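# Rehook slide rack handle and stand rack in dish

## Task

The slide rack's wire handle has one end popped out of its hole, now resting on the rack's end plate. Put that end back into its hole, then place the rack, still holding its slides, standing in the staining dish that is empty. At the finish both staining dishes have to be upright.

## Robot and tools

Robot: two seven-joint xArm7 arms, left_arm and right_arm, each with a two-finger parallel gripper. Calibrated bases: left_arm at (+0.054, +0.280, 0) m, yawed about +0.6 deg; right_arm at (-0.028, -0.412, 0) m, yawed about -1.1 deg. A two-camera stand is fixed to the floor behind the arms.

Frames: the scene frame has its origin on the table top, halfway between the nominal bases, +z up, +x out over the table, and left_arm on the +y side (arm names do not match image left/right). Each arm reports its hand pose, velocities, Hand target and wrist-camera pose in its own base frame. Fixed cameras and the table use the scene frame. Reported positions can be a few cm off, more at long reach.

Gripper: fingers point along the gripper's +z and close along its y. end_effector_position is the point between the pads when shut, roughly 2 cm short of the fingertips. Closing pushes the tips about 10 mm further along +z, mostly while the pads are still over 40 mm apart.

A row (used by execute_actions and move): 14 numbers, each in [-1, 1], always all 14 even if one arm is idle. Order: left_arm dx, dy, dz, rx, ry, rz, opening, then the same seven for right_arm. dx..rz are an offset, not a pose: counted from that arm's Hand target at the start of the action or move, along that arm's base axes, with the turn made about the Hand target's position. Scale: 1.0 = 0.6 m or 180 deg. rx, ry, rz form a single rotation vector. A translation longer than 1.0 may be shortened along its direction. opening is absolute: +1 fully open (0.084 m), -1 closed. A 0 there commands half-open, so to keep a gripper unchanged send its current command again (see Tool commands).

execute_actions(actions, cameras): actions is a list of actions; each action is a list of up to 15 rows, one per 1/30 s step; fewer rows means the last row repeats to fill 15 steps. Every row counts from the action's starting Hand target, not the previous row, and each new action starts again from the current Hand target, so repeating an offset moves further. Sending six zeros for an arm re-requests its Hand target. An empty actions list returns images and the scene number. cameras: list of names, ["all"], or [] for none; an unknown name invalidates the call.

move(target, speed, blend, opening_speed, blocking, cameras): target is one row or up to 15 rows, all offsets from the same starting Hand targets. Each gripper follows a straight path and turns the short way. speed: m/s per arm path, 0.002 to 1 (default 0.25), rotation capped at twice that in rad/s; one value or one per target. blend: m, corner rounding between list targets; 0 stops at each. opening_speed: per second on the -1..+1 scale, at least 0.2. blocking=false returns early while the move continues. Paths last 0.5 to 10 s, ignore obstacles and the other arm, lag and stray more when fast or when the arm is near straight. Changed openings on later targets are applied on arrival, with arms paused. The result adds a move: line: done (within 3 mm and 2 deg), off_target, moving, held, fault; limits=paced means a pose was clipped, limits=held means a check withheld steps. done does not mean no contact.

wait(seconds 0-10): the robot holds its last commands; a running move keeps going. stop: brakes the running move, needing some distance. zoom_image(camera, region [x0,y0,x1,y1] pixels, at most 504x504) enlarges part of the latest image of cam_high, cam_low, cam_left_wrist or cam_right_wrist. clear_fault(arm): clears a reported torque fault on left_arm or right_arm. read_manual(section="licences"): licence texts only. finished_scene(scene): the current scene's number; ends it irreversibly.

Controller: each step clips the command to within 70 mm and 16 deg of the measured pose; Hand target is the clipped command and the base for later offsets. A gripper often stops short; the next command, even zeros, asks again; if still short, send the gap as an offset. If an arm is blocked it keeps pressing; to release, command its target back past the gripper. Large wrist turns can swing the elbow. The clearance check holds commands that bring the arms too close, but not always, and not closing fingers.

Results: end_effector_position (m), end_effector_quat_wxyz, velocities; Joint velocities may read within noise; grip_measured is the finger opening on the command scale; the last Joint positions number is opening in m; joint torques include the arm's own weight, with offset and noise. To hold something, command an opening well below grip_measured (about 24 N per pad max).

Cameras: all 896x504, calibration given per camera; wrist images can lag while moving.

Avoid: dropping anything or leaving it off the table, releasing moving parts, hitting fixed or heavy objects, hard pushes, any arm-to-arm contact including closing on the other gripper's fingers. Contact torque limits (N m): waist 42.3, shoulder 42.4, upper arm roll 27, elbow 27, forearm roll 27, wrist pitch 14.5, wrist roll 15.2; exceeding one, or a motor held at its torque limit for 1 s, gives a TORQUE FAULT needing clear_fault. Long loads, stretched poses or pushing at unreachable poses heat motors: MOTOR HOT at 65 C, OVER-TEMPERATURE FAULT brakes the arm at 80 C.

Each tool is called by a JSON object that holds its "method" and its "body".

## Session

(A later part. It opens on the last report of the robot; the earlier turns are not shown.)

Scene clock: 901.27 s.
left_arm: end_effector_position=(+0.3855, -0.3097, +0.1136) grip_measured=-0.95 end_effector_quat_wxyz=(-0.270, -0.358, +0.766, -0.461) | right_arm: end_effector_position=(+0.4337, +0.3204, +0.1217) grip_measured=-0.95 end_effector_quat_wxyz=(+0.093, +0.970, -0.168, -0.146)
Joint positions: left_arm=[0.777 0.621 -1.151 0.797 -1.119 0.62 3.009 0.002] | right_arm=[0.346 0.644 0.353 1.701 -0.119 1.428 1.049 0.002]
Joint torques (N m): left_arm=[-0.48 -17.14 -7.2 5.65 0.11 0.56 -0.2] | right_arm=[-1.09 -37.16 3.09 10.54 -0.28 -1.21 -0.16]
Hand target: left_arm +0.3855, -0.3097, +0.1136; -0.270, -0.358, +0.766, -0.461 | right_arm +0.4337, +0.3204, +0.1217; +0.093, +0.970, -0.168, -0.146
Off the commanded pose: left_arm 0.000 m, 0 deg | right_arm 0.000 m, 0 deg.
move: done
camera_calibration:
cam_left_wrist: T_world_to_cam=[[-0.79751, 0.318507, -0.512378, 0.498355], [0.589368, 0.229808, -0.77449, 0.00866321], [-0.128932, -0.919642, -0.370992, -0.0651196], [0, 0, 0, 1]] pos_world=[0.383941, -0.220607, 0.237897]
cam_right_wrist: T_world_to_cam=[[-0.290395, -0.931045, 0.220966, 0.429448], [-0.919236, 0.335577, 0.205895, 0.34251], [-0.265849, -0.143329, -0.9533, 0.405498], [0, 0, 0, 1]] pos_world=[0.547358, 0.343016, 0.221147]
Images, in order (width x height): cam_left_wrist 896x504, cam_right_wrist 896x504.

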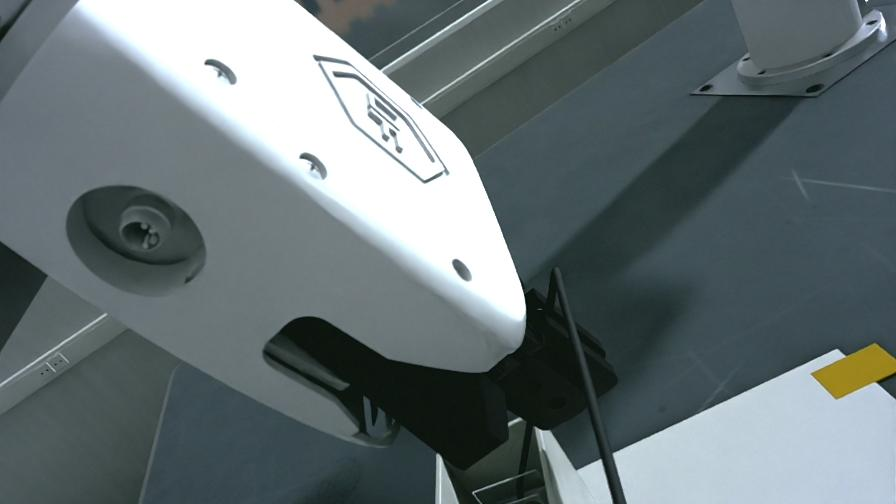

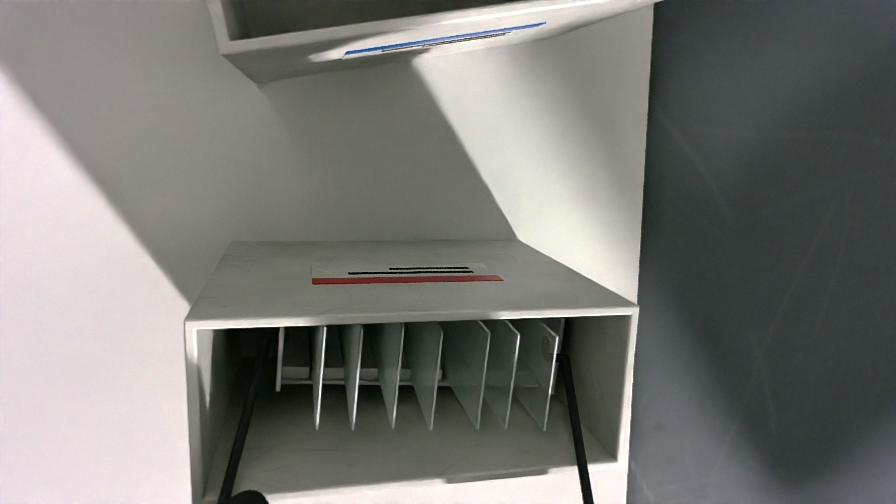

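{"method": "move", "body": {"target": [0,0,0,0,0,0,-1,0.0009,0.0025,0.0015,0.0157,-0.0057,0,-1], "speed": 0.03, "cameras": ["cam_right_wrist"]}}

{"method": "zoom_image", "body": {"camera": "cam_right_wrist", "region": [180, 310, 400, 504]}}

{"method": "zoom_image", "body": {"camera": "cam_right_wrist", "region": [500, 310, 640, 440]}}

Scene clock: 919.67 s.
left_arm: end_effector_position=(+0.3855, -0.3096, +0.1136) grip_measured=-0.95 end_effector_quat_wxyz=(-0.270, -0.358, +0.766, -0.461) | right_arm: end_effector_position=(+0.4342, +0.3218, +0.1226) grip_measured=-0.95 end_effector_quat_wxyz=(+0.068, +0.974, -0.165, -0.141)
Joint positions: left_arm=[0.777 0.62 -1.151 0.797 -1.119 0.62 3.009 0.002] | right_arm=[0.319 0.609 0.365 1.642 -0.095 1.363 1.024 0.002]
Joint torques (N m): left_arm=[-2.78 -17.3 -8.89 4.9 -0.39 1.23 -0.6] | right_arm=[0.21 -38.1 5.71 12.13 0.75 -2.69 -0.31]
Hand target: left_arm +0.3855, -0.3097, +0.1136; -0.270, -0.358, +0.766, -0.461 | right_arm +0.4342, +0.3219, +0.1226; +0.068, +0.974, -0.165, -0.141
Off the commanded pose: left_arm 0.000 m, 0 deg | right_arm 0.000 m, 0 deg.
move: done
camera_calibration:
cam_right_wrist: T_world_to_cam=[[-0.293906, -0.940662, 0.169632, 0.441706], [-0.922919, 0.325452, 0.205674, 0.347175], [-0.248677, -0.0961075, -0.963807, 0.385377], [0, 0, 0, 1]] pos_world=[0.546068, 0.339545, 0.225097]
Images, in order (width x height): cam_right_wrist 896x504.

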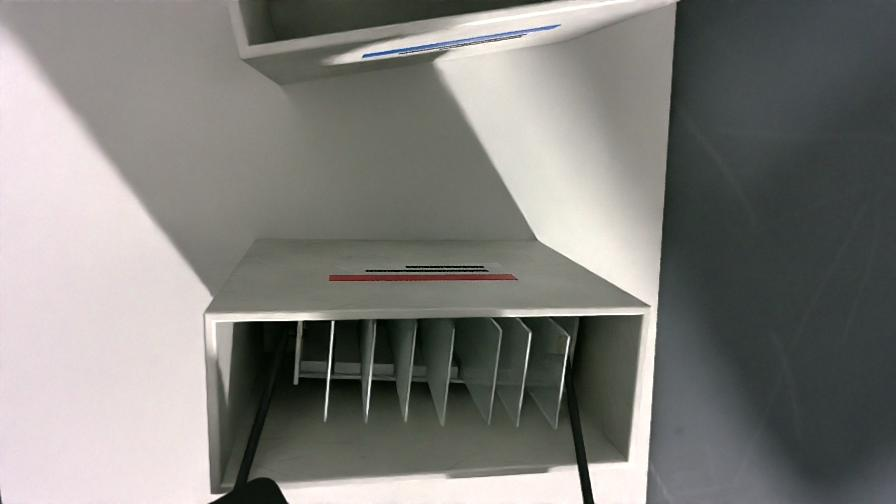

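Scaled by 2.291 from the camera's 896x504 image, which has a finer 1280x720 frame.

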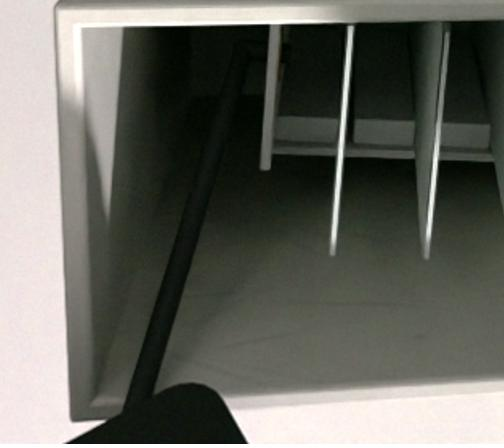

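Scaled by 3.600 from the camera's 896x504 image, which has a finer 1280x720 frame.

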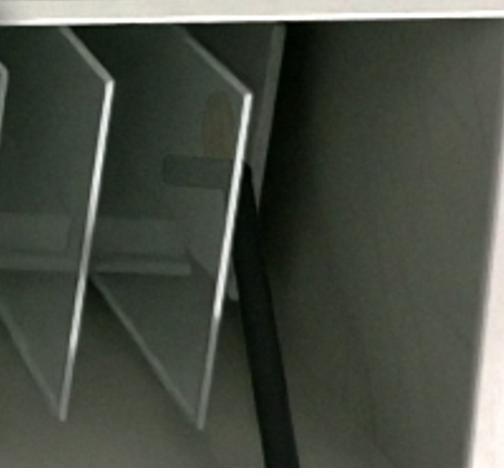

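{"method": "move", "body": {"target": [0.0036,0.0084,0,0,0,0,-1,0.0034,0.0085,0,0,0,0,-1], "speed": 0.02, "cameras": ["cam_right_wrist"]}}

{"method": "zoom_image", "body": {"camera": "cam_right_wrist", "region": [180, 310, 400, 504]}}

{"method": "zoom_image", "body": {"camera": "cam_right_wrist", "region": [500, 310, 640, 440]}}

Scene clock: 932.90 s.
left_arm: end_effector_position=(+0.3876, -0.3046, +0.1136) grip_measured=-0.95 end_effector_quat_wxyz=(-0.270, -0.358, +0.766, -0.461) | right_arm: end_effector_position=(+0.4363, +0.3269, +0.1226) grip_measured=-0.95 end_effector_quat_wxyz=(+0.068, +0.974, -0.165, -0.141)
Joint positions: left_arm=[0.786 0.617 -1.144 0.799 -1.107 0.633 3.005 0.002] | right_arm=[0.328 0.626 0.365 1.669 -0.097 1.373 1.03 0.002]
Joint torques (N m): left_arm=[-1.43 -18.26 -7.99 6.05 0.4 1.41 -0.83] | right_arm=[2.09 -36.1 5.17 13.28 0.28 -2.69 0.24]
Hand target: left_arm +0.3877, -0.3046, +0.1136; -0.270, -0.358, +0.766, -0.461 | right_arm +0.4363, +0.3270, +0.1226; +0.068, +0.974, -0.165, -0.141
Off the commanded pose: left_arm 0.000 m, 0 deg | right_arm 0.000 m, 0 deg.
move: done
camera_calibration:
cam_right_wrist: T_world_to_cam=[[-0.293922, -0.940656, 0.169635, 0.447097], [-0.922914, 0.325468, 0.205671, 0.347353], [-0.248677, -0.0961073, -0.963807, 0.386365], [0, 0, 0, 1]] pos_world=[0.548068, 0.344645, 0.225097]
Images, in order (width x height): cam_right_wrist 896x504.

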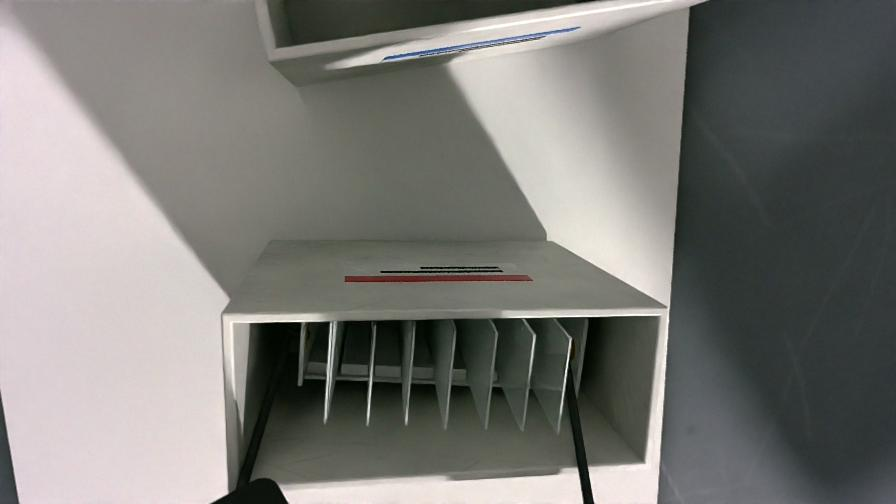

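Scaled by 2.291 from the camera's 896x504 image, which has a finer 1280x720 frame.

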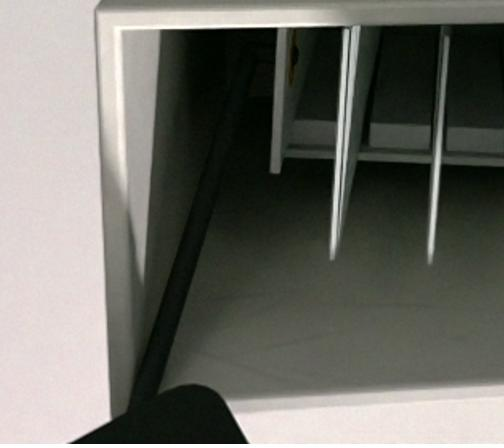

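Scaled by 3.600 from the camera's 896x504 image, which has a finer 1280x720 frame.

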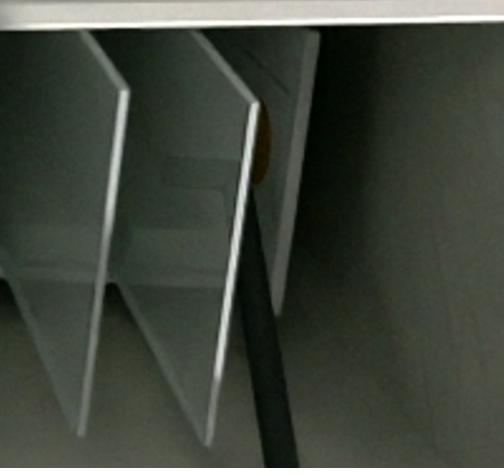

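{"method": "move", "body": {"target": [0,0,0,0,0,0,-1,0.0018,0.0047,0,0,0,0,-1], "speed": 0.02, "cameras": ["cam_right_wrist"]}}

{"method": "zoom_image", "body": {"camera": "cam_right_wrist", "region": [180, 310, 400, 504]}}

{"method": "zoom_image", "body": {"camera": "cam_right_wrist", "region": [500, 310, 640, 440]}}

Scene clock: 941.57 s.
left_arm: end_effector_position=(+0.3878, -0.3045, +0.1135) grip_measured=-0.95 end_effector_quat_wxyz=(-0.270, -0.358, +0.766, -0.461) | right_arm: end_effector_position=(+0.4373, +0.3297, +0.1225) grip_measured=-0.95 end_effector_quat_wxyz=(+0.068, +0.974, -0.165, -0.141)
Joint positions: left_arm=[0.786 0.617 -1.144 0.799 -1.107 0.632 3.005 0.002] | right_arm=[0.334 0.635 0.365 1.684 -0.099 1.378 1.034 0.002]
Joint torques (N m): left_arm=[-14.85 -10.84 -16.37 1.41 0.4 6.06 -0.79] | right_arm=[5.86 -36.38 10.76 16.89 1.74 -7.8 0.16]
Hand target: left_arm +0.3877, -0.3046, +0.1136; -0.270, -0.358, +0.766, -0.461 | right_arm +0.4373, +0.3298, +0.1226; +0.068, +0.974, -0.165, -0.141
Off the commanded pose: left_arm 0.000 m, 0 deg | right_arm 0.000 m, 0 deg.
move: done
camera_calibration:
cam_right_wrist: T_world_to_cam=[[-0.293941, -0.940601, 0.169908, 0.449984], [-0.922852, 0.325568, 0.20579, 0.347361], [-0.248883, -0.0963094, -0.963733, 0.387075], [0, 0, 0, 1]] pos_world=[0.549168, 0.347444, 0.225097]
Images, in order (width x height): cam_right_wrist 896x504.

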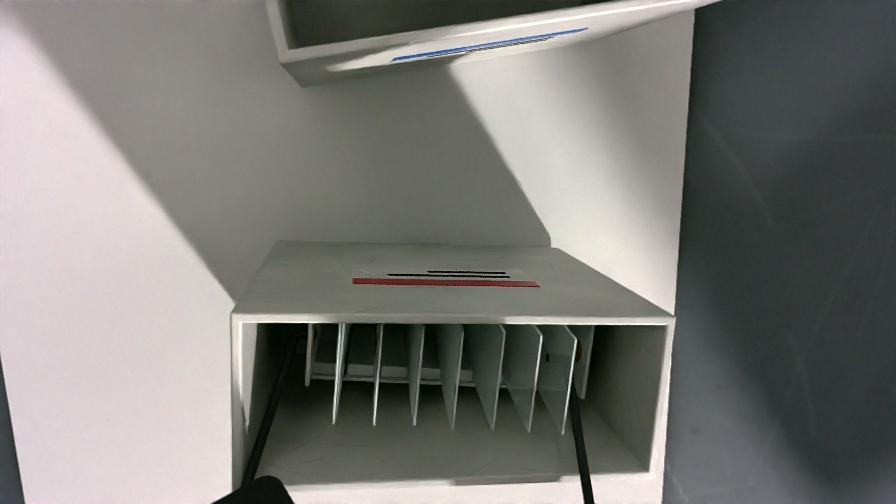

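Scaled by 2.291 from the camera's 896x504 image, which has a finer 1280x720 frame.

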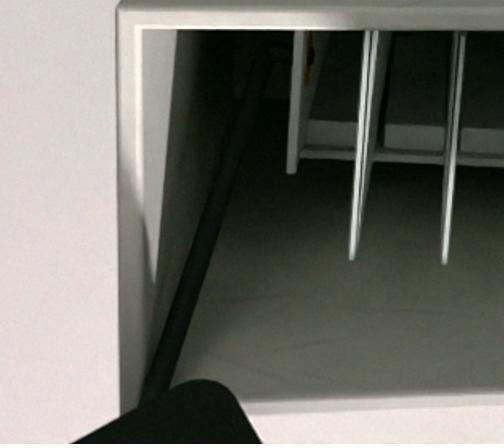

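Scaled by 3.600 from the camera's 896x504 image, which has a finer 1280x720 frame.

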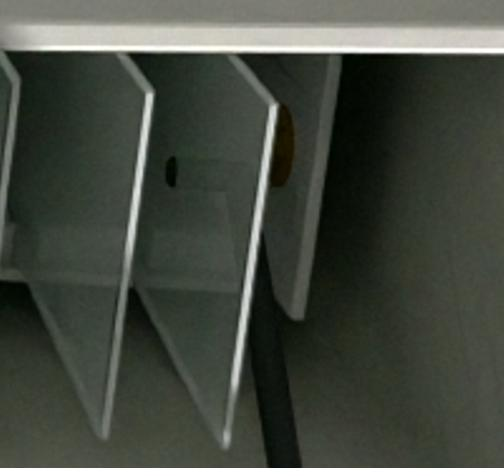

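{"method": "move", "body": {"target": [[0,0,0,0,0,0,-1,-0.0018,-0.0047,0,0,0,0,-1],[-0.0013,-0.0031,0,0,0,0,-1,-0.0031,-0.0078,0.0035,0,0,0,-1]], "speed": 0.03, "cameras": ["cam_right_wrist", "cam_left_wrist"]}}

{"method": "zoom_image", "body": {"camera": "cam_right_wrist", "region": [180, 310, 400, 504]}}

{"method": "zoom_image", "body": {"camera": "cam_right_wrist", "region": [500, 310, 640, 440]}}

Scene clock: 969.30 s.
left_arm: end_effector_position=(+0.3868, -0.3066, +0.1136) grip_measured=-0.95 end_effector_quat_wxyz=(-0.270, -0.358, +0.766, -0.461) | right_arm: end_effector_position=(+0.4355, +0.3252, +0.1247) grip_measured=-0.95 end_effector_quat_wxyz=(+0.068, +0.974, -0.165, -0.141)
Joint positions: left_arm=[0.782 0.618 -1.147 0.798 -1.112 0.628 3.007 0.002] | right_arm=[0.325 0.617 0.366 1.662 -0.096 1.374 1.028 0.002]
Joint torques (N m): left_arm=[3.64 -17.74 -4.65 8.23 -0.19 -1.75 0.31] | right_arm=[-2.62 -38.81 1.92 9.94 -0.68 0.74 -0.57]
Hand target: left_arm +0.3869, -0.3065, +0.1136; -0.270, -0.358, +0.766, -0.461 | right_arm +0.4355, +0.3251, +0.1247; +0.068, +0.974, -0.165, -0.141
Off the commanded pose: left_arm 0.000 m, 0 deg | right_arm 0.000 m, 0 deg.
move: done
camera_calibration:
cam_left_wrist: T_world_to_cam=[[-0.797552, 0.318679, -0.512206, 0.498417], [0.589223, 0.229486, -0.774695, 0.00721901], [-0.129335, -0.919663, -0.3708, -0.0619969], [0, 0, 0, 1]] pos_world=[0.385241, -0.217508, 0.237896]
cam_right_wrist: T_world_to_cam=[[-0.293895, -0.940711, 0.169378, 0.444904], [-0.922972, 0.325366, 0.205572, 0.34695], [-0.248493, -0.0959148, -0.963873, 0.387891], [0, 0, 0, 1]] pos_world=[0.547369, 0.342845, 0.227197]
Images, in order (width x height): cam_left_wrist 896x504, cam_right_wrist 896x504.

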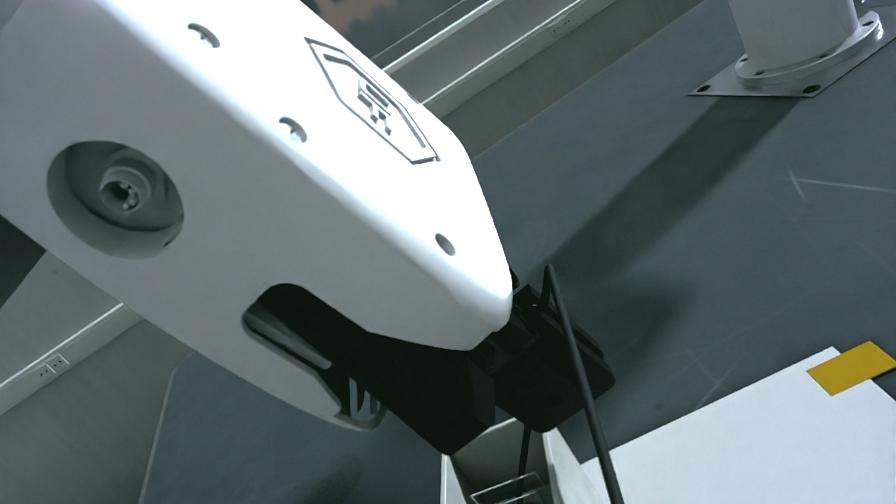

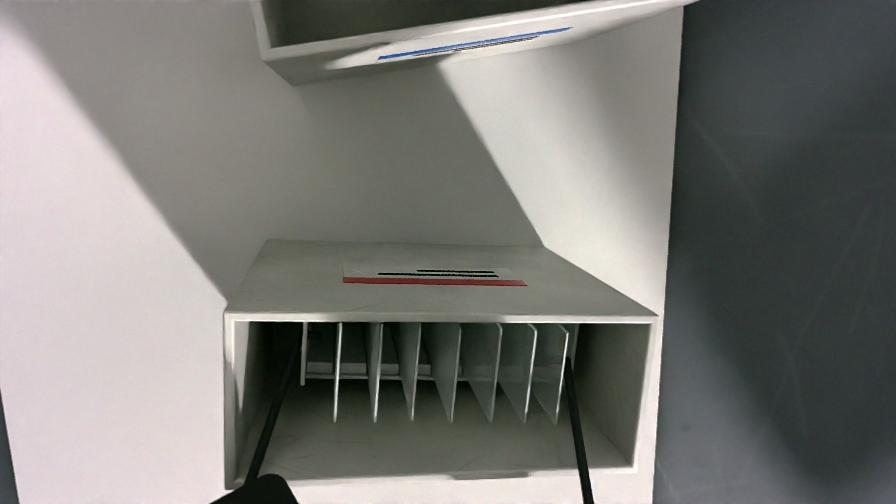

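Scaled by 2.291 from the camera's 896x504 image, which has a finer 1280x720 frame.

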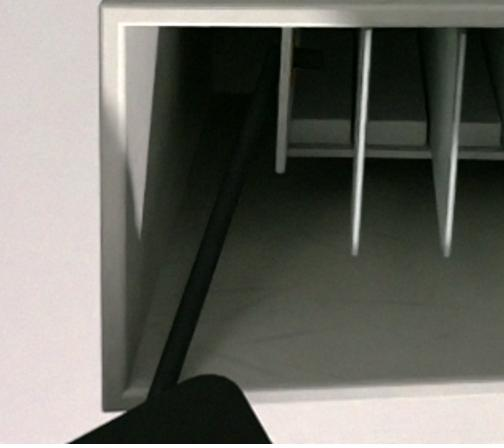

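Scaled by 3.600 from the camera's 896x504 image, which has a finer 1280x720 frame.

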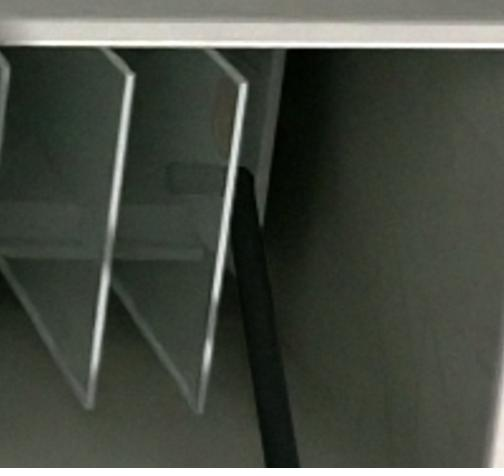

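{"method": "execute_actions", "body": {"actions": []}}

Scene clock: 984.43 s.
left_arm: end_effector_position=(+0.3869, -0.3065, +0.1136) grip_measured=-0.95 end_effector_quat_wxyz=(-0.270, -0.358, +0.766, -0.461) | right_arm: end_effector_position=(+0.4355, +0.3251, +0.1247) grip_measured=-0.95 end_effector_quat_wxyz=(+0.068, +0.974, -0.165, -0.141)
Joint positions: left_arm=[0.782 0.618 -1.147 0.798 -1.112 0.628 3.007 0.002] | right_arm=[0.325 0.617 0.366 1.662 -0.096 1.374 1.028 0.002]
Joint velocities: within noise
Joint torques (N m): left_arm=[7.02 -20.06 -3.38 8.89 -0.16 -2.2 0.22] | right_arm=[-2.75 -38.23 0.76 9.7 -1.04 1.08 -0.56]
Hand target: left_arm +0.3869, -0.3065, +0.1136; -0.270, -0.358, +0.766, -0.461 | right_arm +0.4355, +0.3251, +0.1247; +0.068, +0.974, -0.165, -0.141
Tool commands: left_gripper/opening=-1.0 right_gripper/opening=-1.0
Off the commanded pose: left_arm 0.000 m, 0 deg | right_arm 0.000 m, 0 deg.
camera_calibration:
cam_left_wrist: T_world_to_cam=[[-0.797596, 0.318543, -0.512222, 0.498376], [0.58923, 0.229806, -0.774595, 0.0072389], [-0.12903, -0.91963, -0.370987, -0.0619699], [0, 0, 0, 1]] pos_world=[0.385241, -0.217407, 0.237896]
cam_right_wrist: T_world_to_cam=[[-0.293922, -0.940656, 0.169635, 0.444812], [-0.922914, 0.325468, 0.205671, 0.346769], [-0.248677, -0.0961073, -0.963807, 0.388017], [0, 0, 0, 1]] pos_world=[0.547268, 0.342845, 0.227197]

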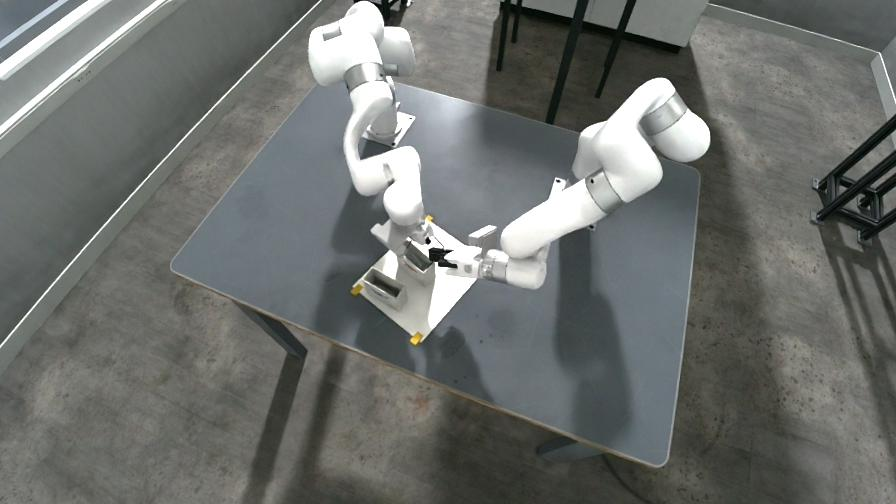

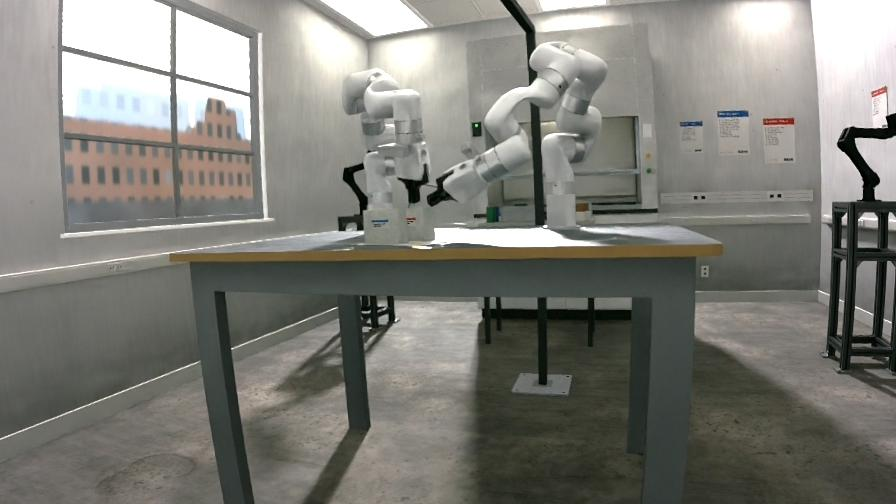

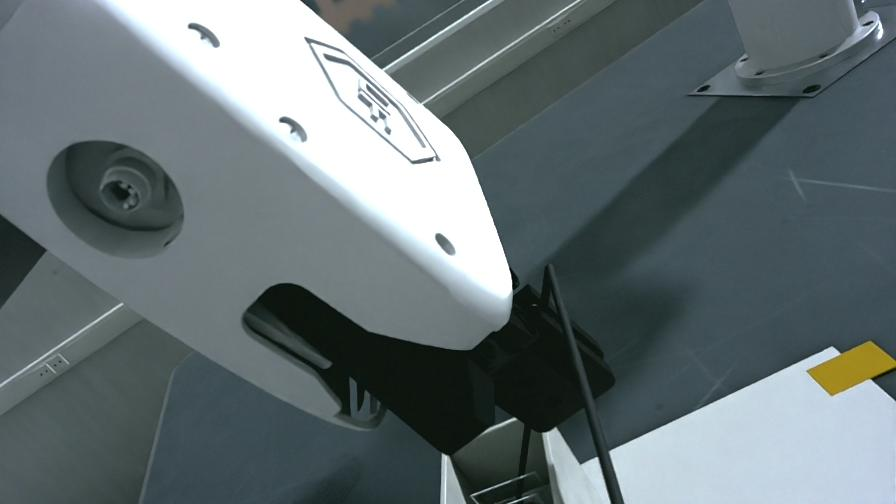

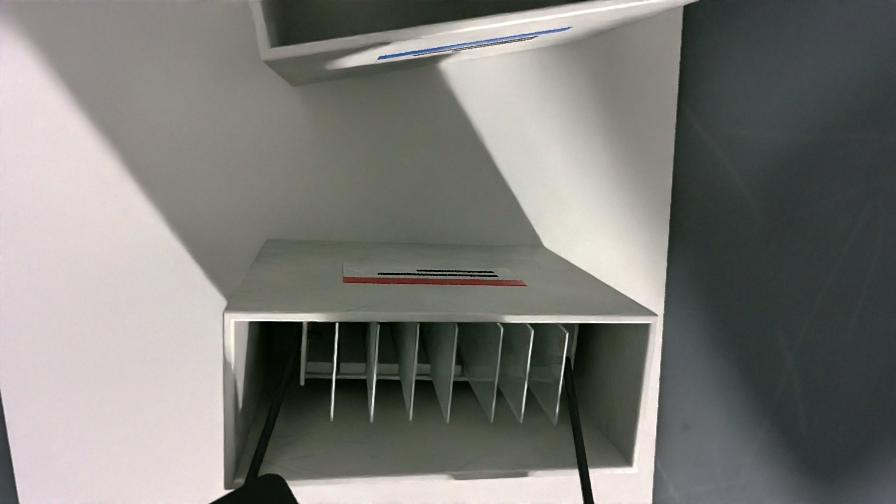

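{"method": "zoom_image", "body": {"camera": "cam_right_wrist", "region": [520, 310, 660, 430]}}

{"method": "zoom_image", "body": {"camera": "cam_right_wrist", "region": [210, 310, 400, 500]}}

Scaled by 3.600 from the camera's 896x504 image, which has a finer 1280x720 frame.

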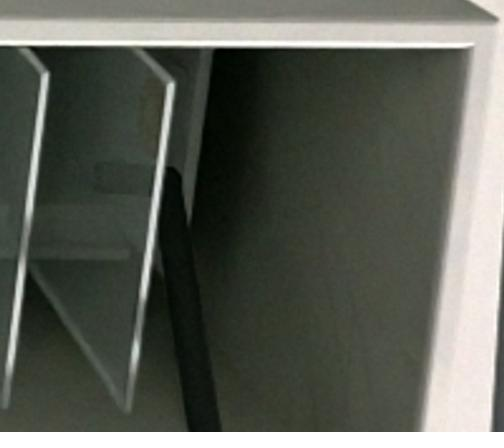

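Scaled by 2.653 from the camera's 896x504 image, which has a finer 1280x720 frame.

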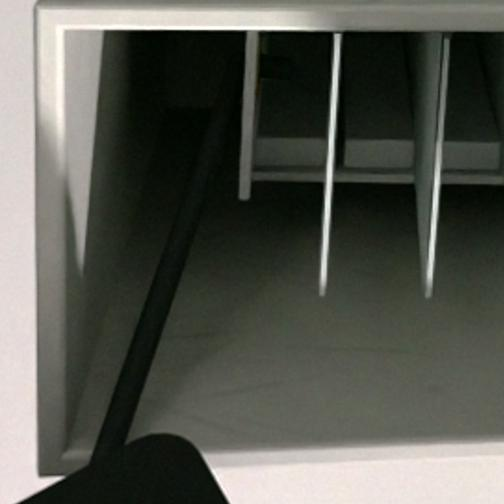

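{"method": "zoom_image", "body": {"camera": "cam_right_wrist", "region": [540, 318, 600, 398]}}

Scaled by 6.300 from the camera's 896x504 image, which has a finer 1280x720 frame.

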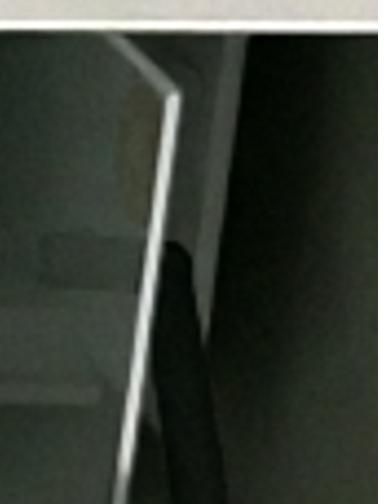

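{"method": "move", "body": {"target": [0,0,0,0,0,0,-1, -0.00134,-0.00341,0.00083,-0.02089,0.00758,0,-1], "speed": 0.05, "cameras": ["cam_right_wrist"]}}

Scene clock: 1032.47 s.
left_arm: end_effector_position=(+0.3868, -0.3065, +0.1136) grip_measured=-0.95 end_effector_quat_wxyz=(-0.270, -0.358, +0.766, -0.461) | right_arm: end_effector_position=(+0.4347, +0.3231, +0.1252) grip_measured=-0.95 end_effector_quat_wxyz=(+0.102, +0.969, -0.169, -0.147)
Joint positions: left_arm=[0.782 0.618 -1.147 0.798 -1.112 0.628 3.007 0.002] | right_arm=[0.361 0.664 0.349 1.743 -0.127 1.465 1.06 0.002]
Joint torques (N m): left_arm=[9.34 -20.68 -1.25 9.95 -0.41 -3.42 0.24] | right_arm=[-3.11 -36.42 -1.23 9.23 -1.8 2.78 0.01]
Hand target: left_arm +0.3869, -0.3065, +0.1136; -0.270, -0.358, +0.766, -0.461 | right_arm +0.4347, +0.3230, +0.1252; +0.102, +0.969, -0.169, -0.147
Off the commanded pose: left_arm 0.000 m, 0 deg | right_arm 0.000 m, 0 deg.
move: done
camera_calibration:
cam_right_wrist: T_world_to_cam=[[-0.289111, -0.9273, 0.23776, 0.427653], [-0.918036, 0.338964, 0.2057, 0.340103], [-0.271338, -0.158802, -0.949293, 0.416416], [0, 0, 0, 1]] pos_world=[0.548855, 0.347407, 0.223663]
Images, in order (width x height): cam_right_wrist 896x504.

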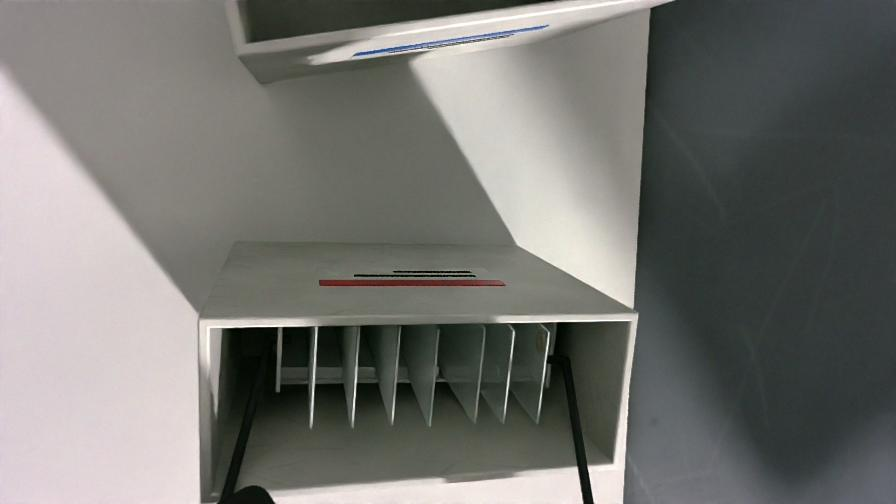

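{"method": "move", "body": {"target": [0,0,0,0,0,0,-1, -0.00147,-0.00372,0.00117,-0.0235,0.00853,0,-1], "speed": 0.05, "cameras": ["cam_right_wrist"]}}

{"method": "zoom_image", "body": {"camera": "cam_right_wrist", "region": [520, 318, 620, 418]}}

{"method": "zoom_image", "body": {"camera": "cam_right_wrist", "region": [170, 318, 330, 500]}}

Scene clock: 1041.50 s.
left_arm: end_effector_position=(+0.3868, -0.3065, +0.1136) grip_measured=-0.95 end_effector_quat_wxyz=(-0.270, -0.358, +0.766, -0.461) | right_arm: end_effector_position=(+0.4338, +0.3208, +0.1259) grip_measured=-0.95 end_effector_quat_wxyz=(+0.140, +0.963, -0.173, -0.154)
Joint positions: left_arm=[0.782 0.618 -1.147 0.798 -1.112 0.628 3.007 0.002] | right_arm=[0.402 0.721 0.331 1.842 -0.159 1.57 1.091 0.002]
Joint torques (N m): left_arm=[12.12 -21.28 0.29 11.17 -0.47 -4.51 0.24] | right_arm=[-4.1 -36.97 -2.86 8.19 -2.49 4.17 0.1]
Hand target: left_arm +0.3869, -0.3065, +0.1136; -0.270, -0.358, +0.766, -0.461 | right_arm +0.4338, +0.3208, +0.1259; +0.140, +0.963, -0.173, -0.154
Off the commanded pose: left_arm 0.000 m, 0 deg | right_arm 0.000 m, 0 deg.
move: done
camera_calibration:
cam_right_wrist: T_world_to_cam=[[-0.281718, -0.906934, 0.313217, 0.405914], [-0.91254, 0.354125, 0.204615, 0.332783], [-0.29649, -0.228179, -0.927377, 0.44693], [0, 0, 0, 1]] pos_world=[0.550542, 0.35227, 0.219241]
Images, in order (width x height): cam_right_wrist 896x504.

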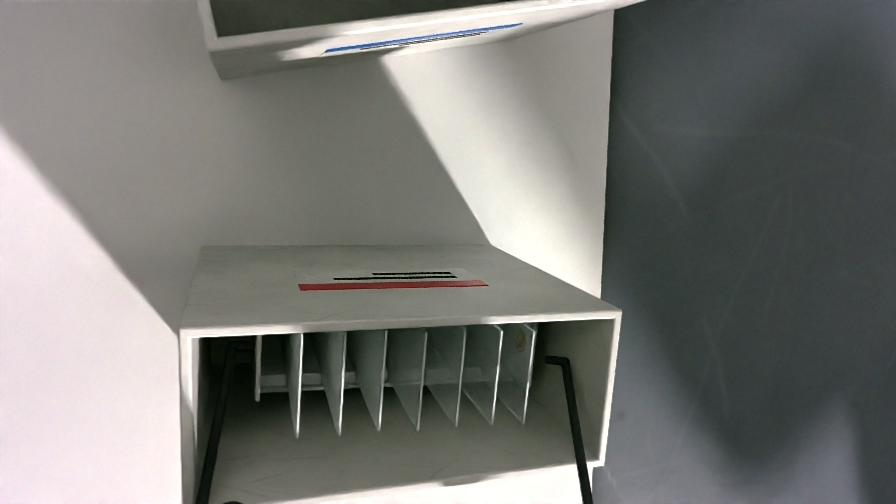

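Scaled by 5.040 from the camera's 896x504 image, which has a finer 1280x720 frame.

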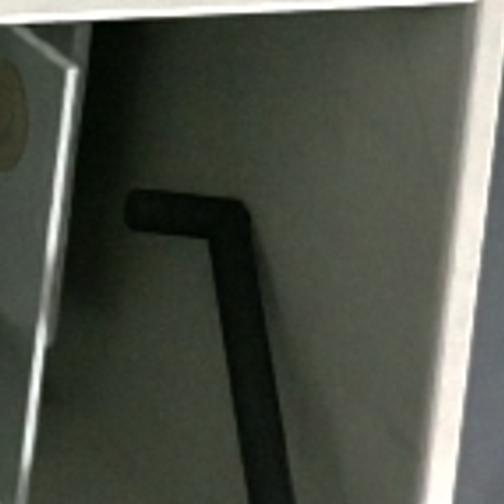

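Scaled by 2.769 from the camera's 896x504 image, which has a finer 1280x720 frame.

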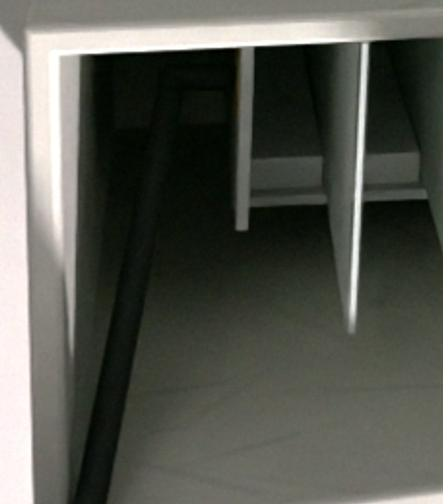

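{"method": "move", "body": {"target": [-0.00131,-0.00306,0,0,0,0,-1, -0.00122,-0.0031,0,0,0,0,-1], "speed": 0.03, "cameras": ["cam_right_wrist"]}}

{"method": "zoom_image", "body": {"camera": "cam_right_wrist", "region": [520, 318, 620, 418]}}

{"method": "zoom_image", "body": {"camera": "cam_right_wrist", "region": [170, 318, 270, 418]}}

Scene clock: 1076.13 s.
left_arm: end_effector_position=(+0.3861, -0.3083, +0.1136) grip_measured=-0.95 end_effector_quat_wxyz=(-0.270, -0.358, +0.766, -0.461) | right_arm: end_effector_position=(+0.4331, +0.3190, +0.1259) grip_measured=-0.95 end_effector_quat_wxyz=(+0.140, +0.963, -0.173, -0.154)
Joint positions: left_arm=[0.779 0.619 -1.149 0.797 -1.116 0.623 3.008 0.002] | right_arm=[0.399 0.714 0.331 1.83 -0.158 1.566 1.089 0.002]
Joint torques (N m): left_arm=[11.63 -19.91 -0.4 10.63 -0.74 -5.05 0.19] | right_arm=[-5.32 -38.72 -1.95 7.11 -1.83 3.64 -0.36]
Hand target: left_arm +0.3861, -0.3083, +0.1136; -0.270, -0.358, +0.766, -0.461 | right_arm +0.4331, +0.3190, +0.1259; +0.140, +0.963, -0.173, -0.154
Off the commanded pose: left_arm 0.000 m, 0 deg | right_arm 0.000 m, 0 deg.
move: done
camera_calibration:
cam_right_wrist: T_world_to_cam=[[-0.281672, -0.906932, 0.313266, 0.403988], [-0.912515, 0.354122, 0.204727, 0.332801], [-0.296608, -0.228194, -0.927335, 0.446257], [0, 0, 0, 1]] pos_world=[0.549842, 0.35037, 0.219141]
Images, in order (width x height): cam_right_wrist 896x504.

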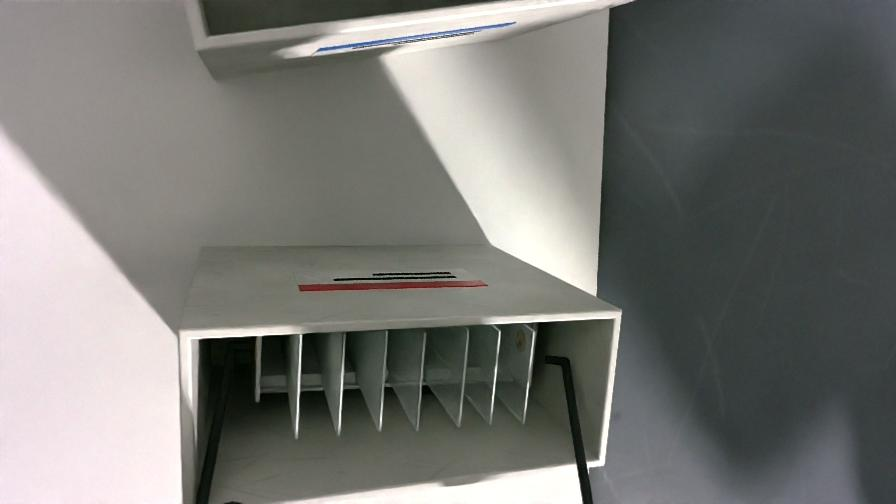

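Scaled by 5.040 from the camera's 896x504 image, which has a finer 1280x720 frame.

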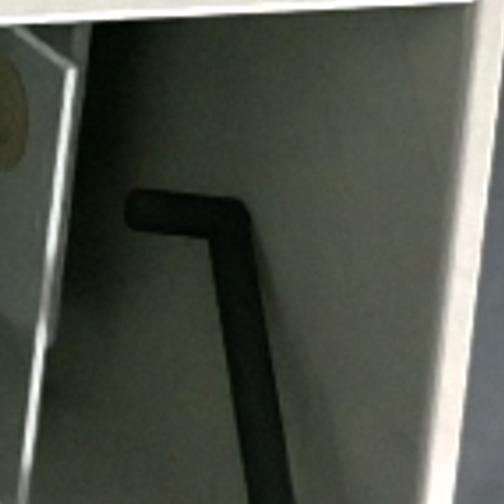

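Scaled by 5.040 from the camera's 896x504 image, which has a finer 1280x720 frame.

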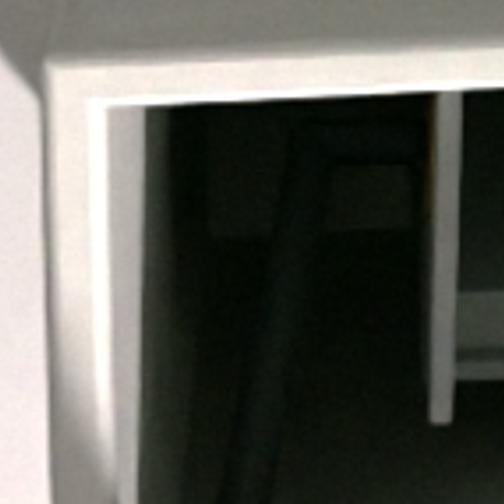

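{"method": "execute_actions", "body": {"actions": [], "cameras": ["cam_left_wrist", "cam_high", "cam_right_wrist"]}}

{"method": "zoom_image", "body": {"camera": "cam_left_wrist", "region": [420, 400, 640, 504]}}

{"method": "zoom_image", "body": {"camera": "cam_high", "region": [370, 215, 490, 305]}}

Scene clock: 1097.83 s.
left_arm: end_effector_position=(+0.3861, -0.3083, +0.1136) grip_measured=-0.95 end_effector_quat_wxyz=(-0.270, -0.358, +0.766, -0.461) | right_arm: end_effector_position=(+0.4331, +0.3190, +0.1259) grip_measured=-0.95 end_effector_quat_wxyz=(+0.140, +0.963, -0.173, -0.154)
Joint positions: left_arm=[0.779 0.619 -1.149 0.797 -1.116 0.623 3.008 0.002] | right_arm=[0.399 0.714 0.331 1.83 -0.158 1.566 1.089 0.002]
Joint velocities: within noise
Joint torques (N m): left_arm=[11.2 -19.64 -0.44 10.7 -0.54 -5.05 0.3] | right_arm=[-5.25 -38.88 -1.97 7.19 -1.83 3.83 -0.38]
Hand target: left_arm +0.3861, -0.3083, +0.1136; -0.270, -0.358, +0.766, -0.461 | right_arm +0.4331, +0.3190, +0.1259; +0.140, +0.963, -0.173, -0.154
Tool commands: left_gripper/opening=-1.0 right_gripper/opening=-1.0
Off the commanded pose: left_arm 0.000 m, 0 deg | right_arm 0.000 m, 0 deg.
camera_calibration:
cam_left_wrist: T_world_to_cam=[[-0.797596, 0.318543, -0.512222, 0.498343], [0.58923, 0.229806, -0.774595, 0.00814691], [-0.12903, -0.91963, -0.370987, -0.0638205], [0, 0, 0, 1]] pos_world=[0.384441, -0.219307, 0.237896]
cam_right_wrist: T_world_to_cam=[[-0.281672, -0.906932, 0.313266, 0.403988], [-0.912515, 0.354122, 0.204727, 0.332801], [-0.296608, -0.228194, -0.927335, 0.446257], [0, 0, 0, 1]] pos_world=[0.549842, 0.35037, 0.219141]
Images, in order (width x height): cam_high 896x504, cam_left_wrist 896x504, cam_right_wrist 896x504.

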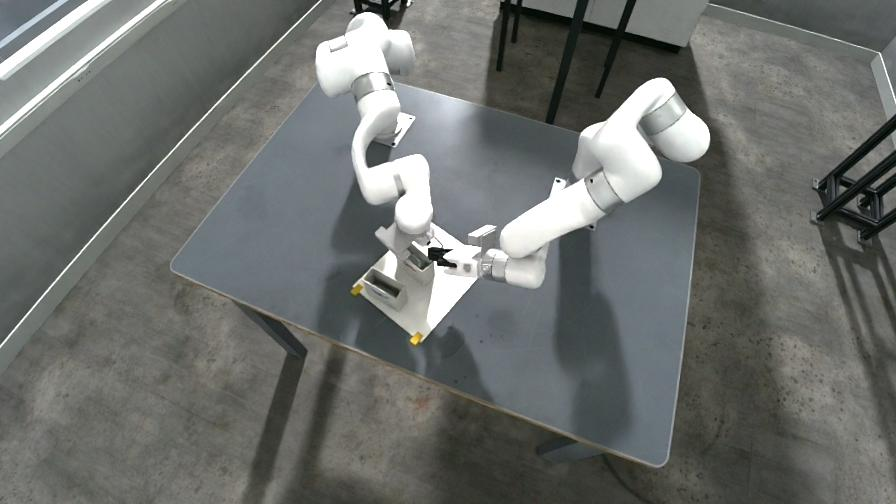

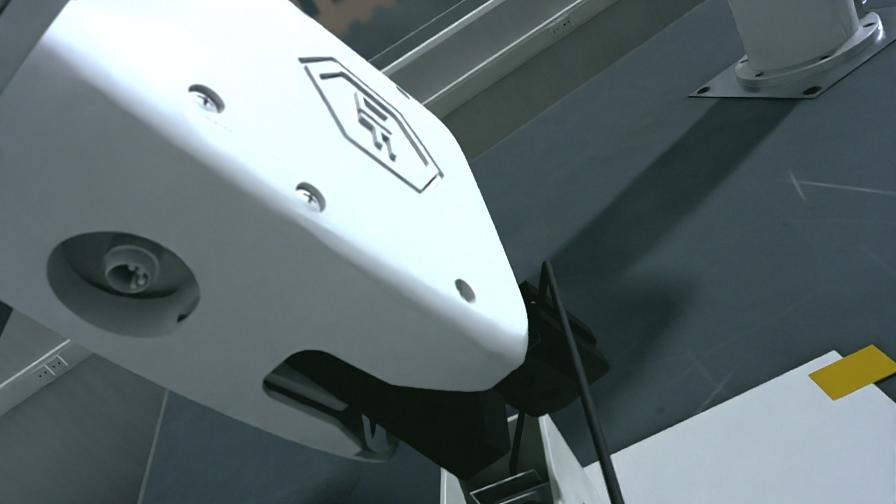

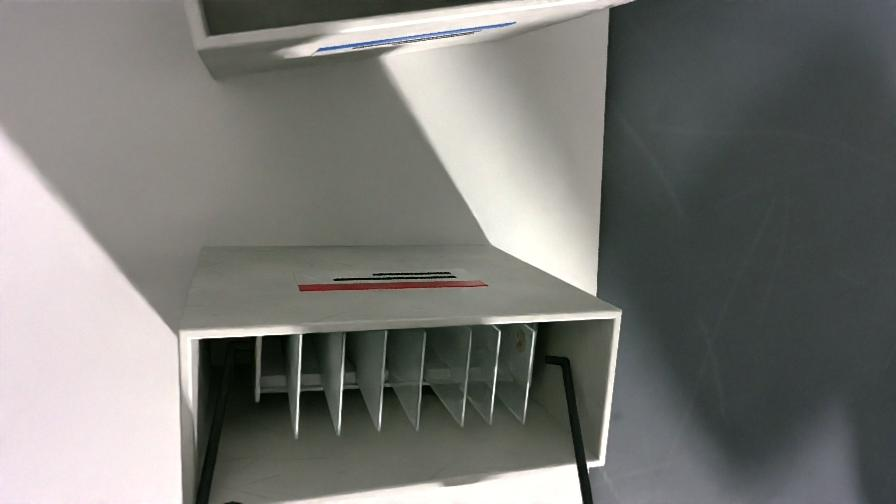

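Scaled by 2.291 from the camera's 896x504 image, which has a finer 1280x720 frame.

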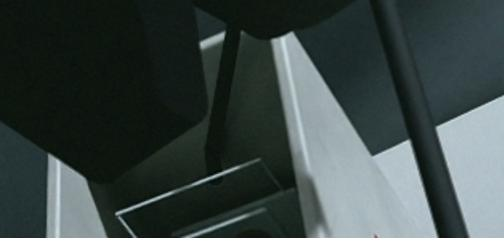

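Scaled by 4.200 from the camera's 896x504 image, which has a finer 1280x720 frame.

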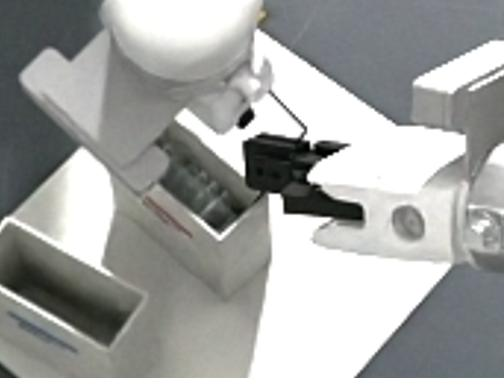

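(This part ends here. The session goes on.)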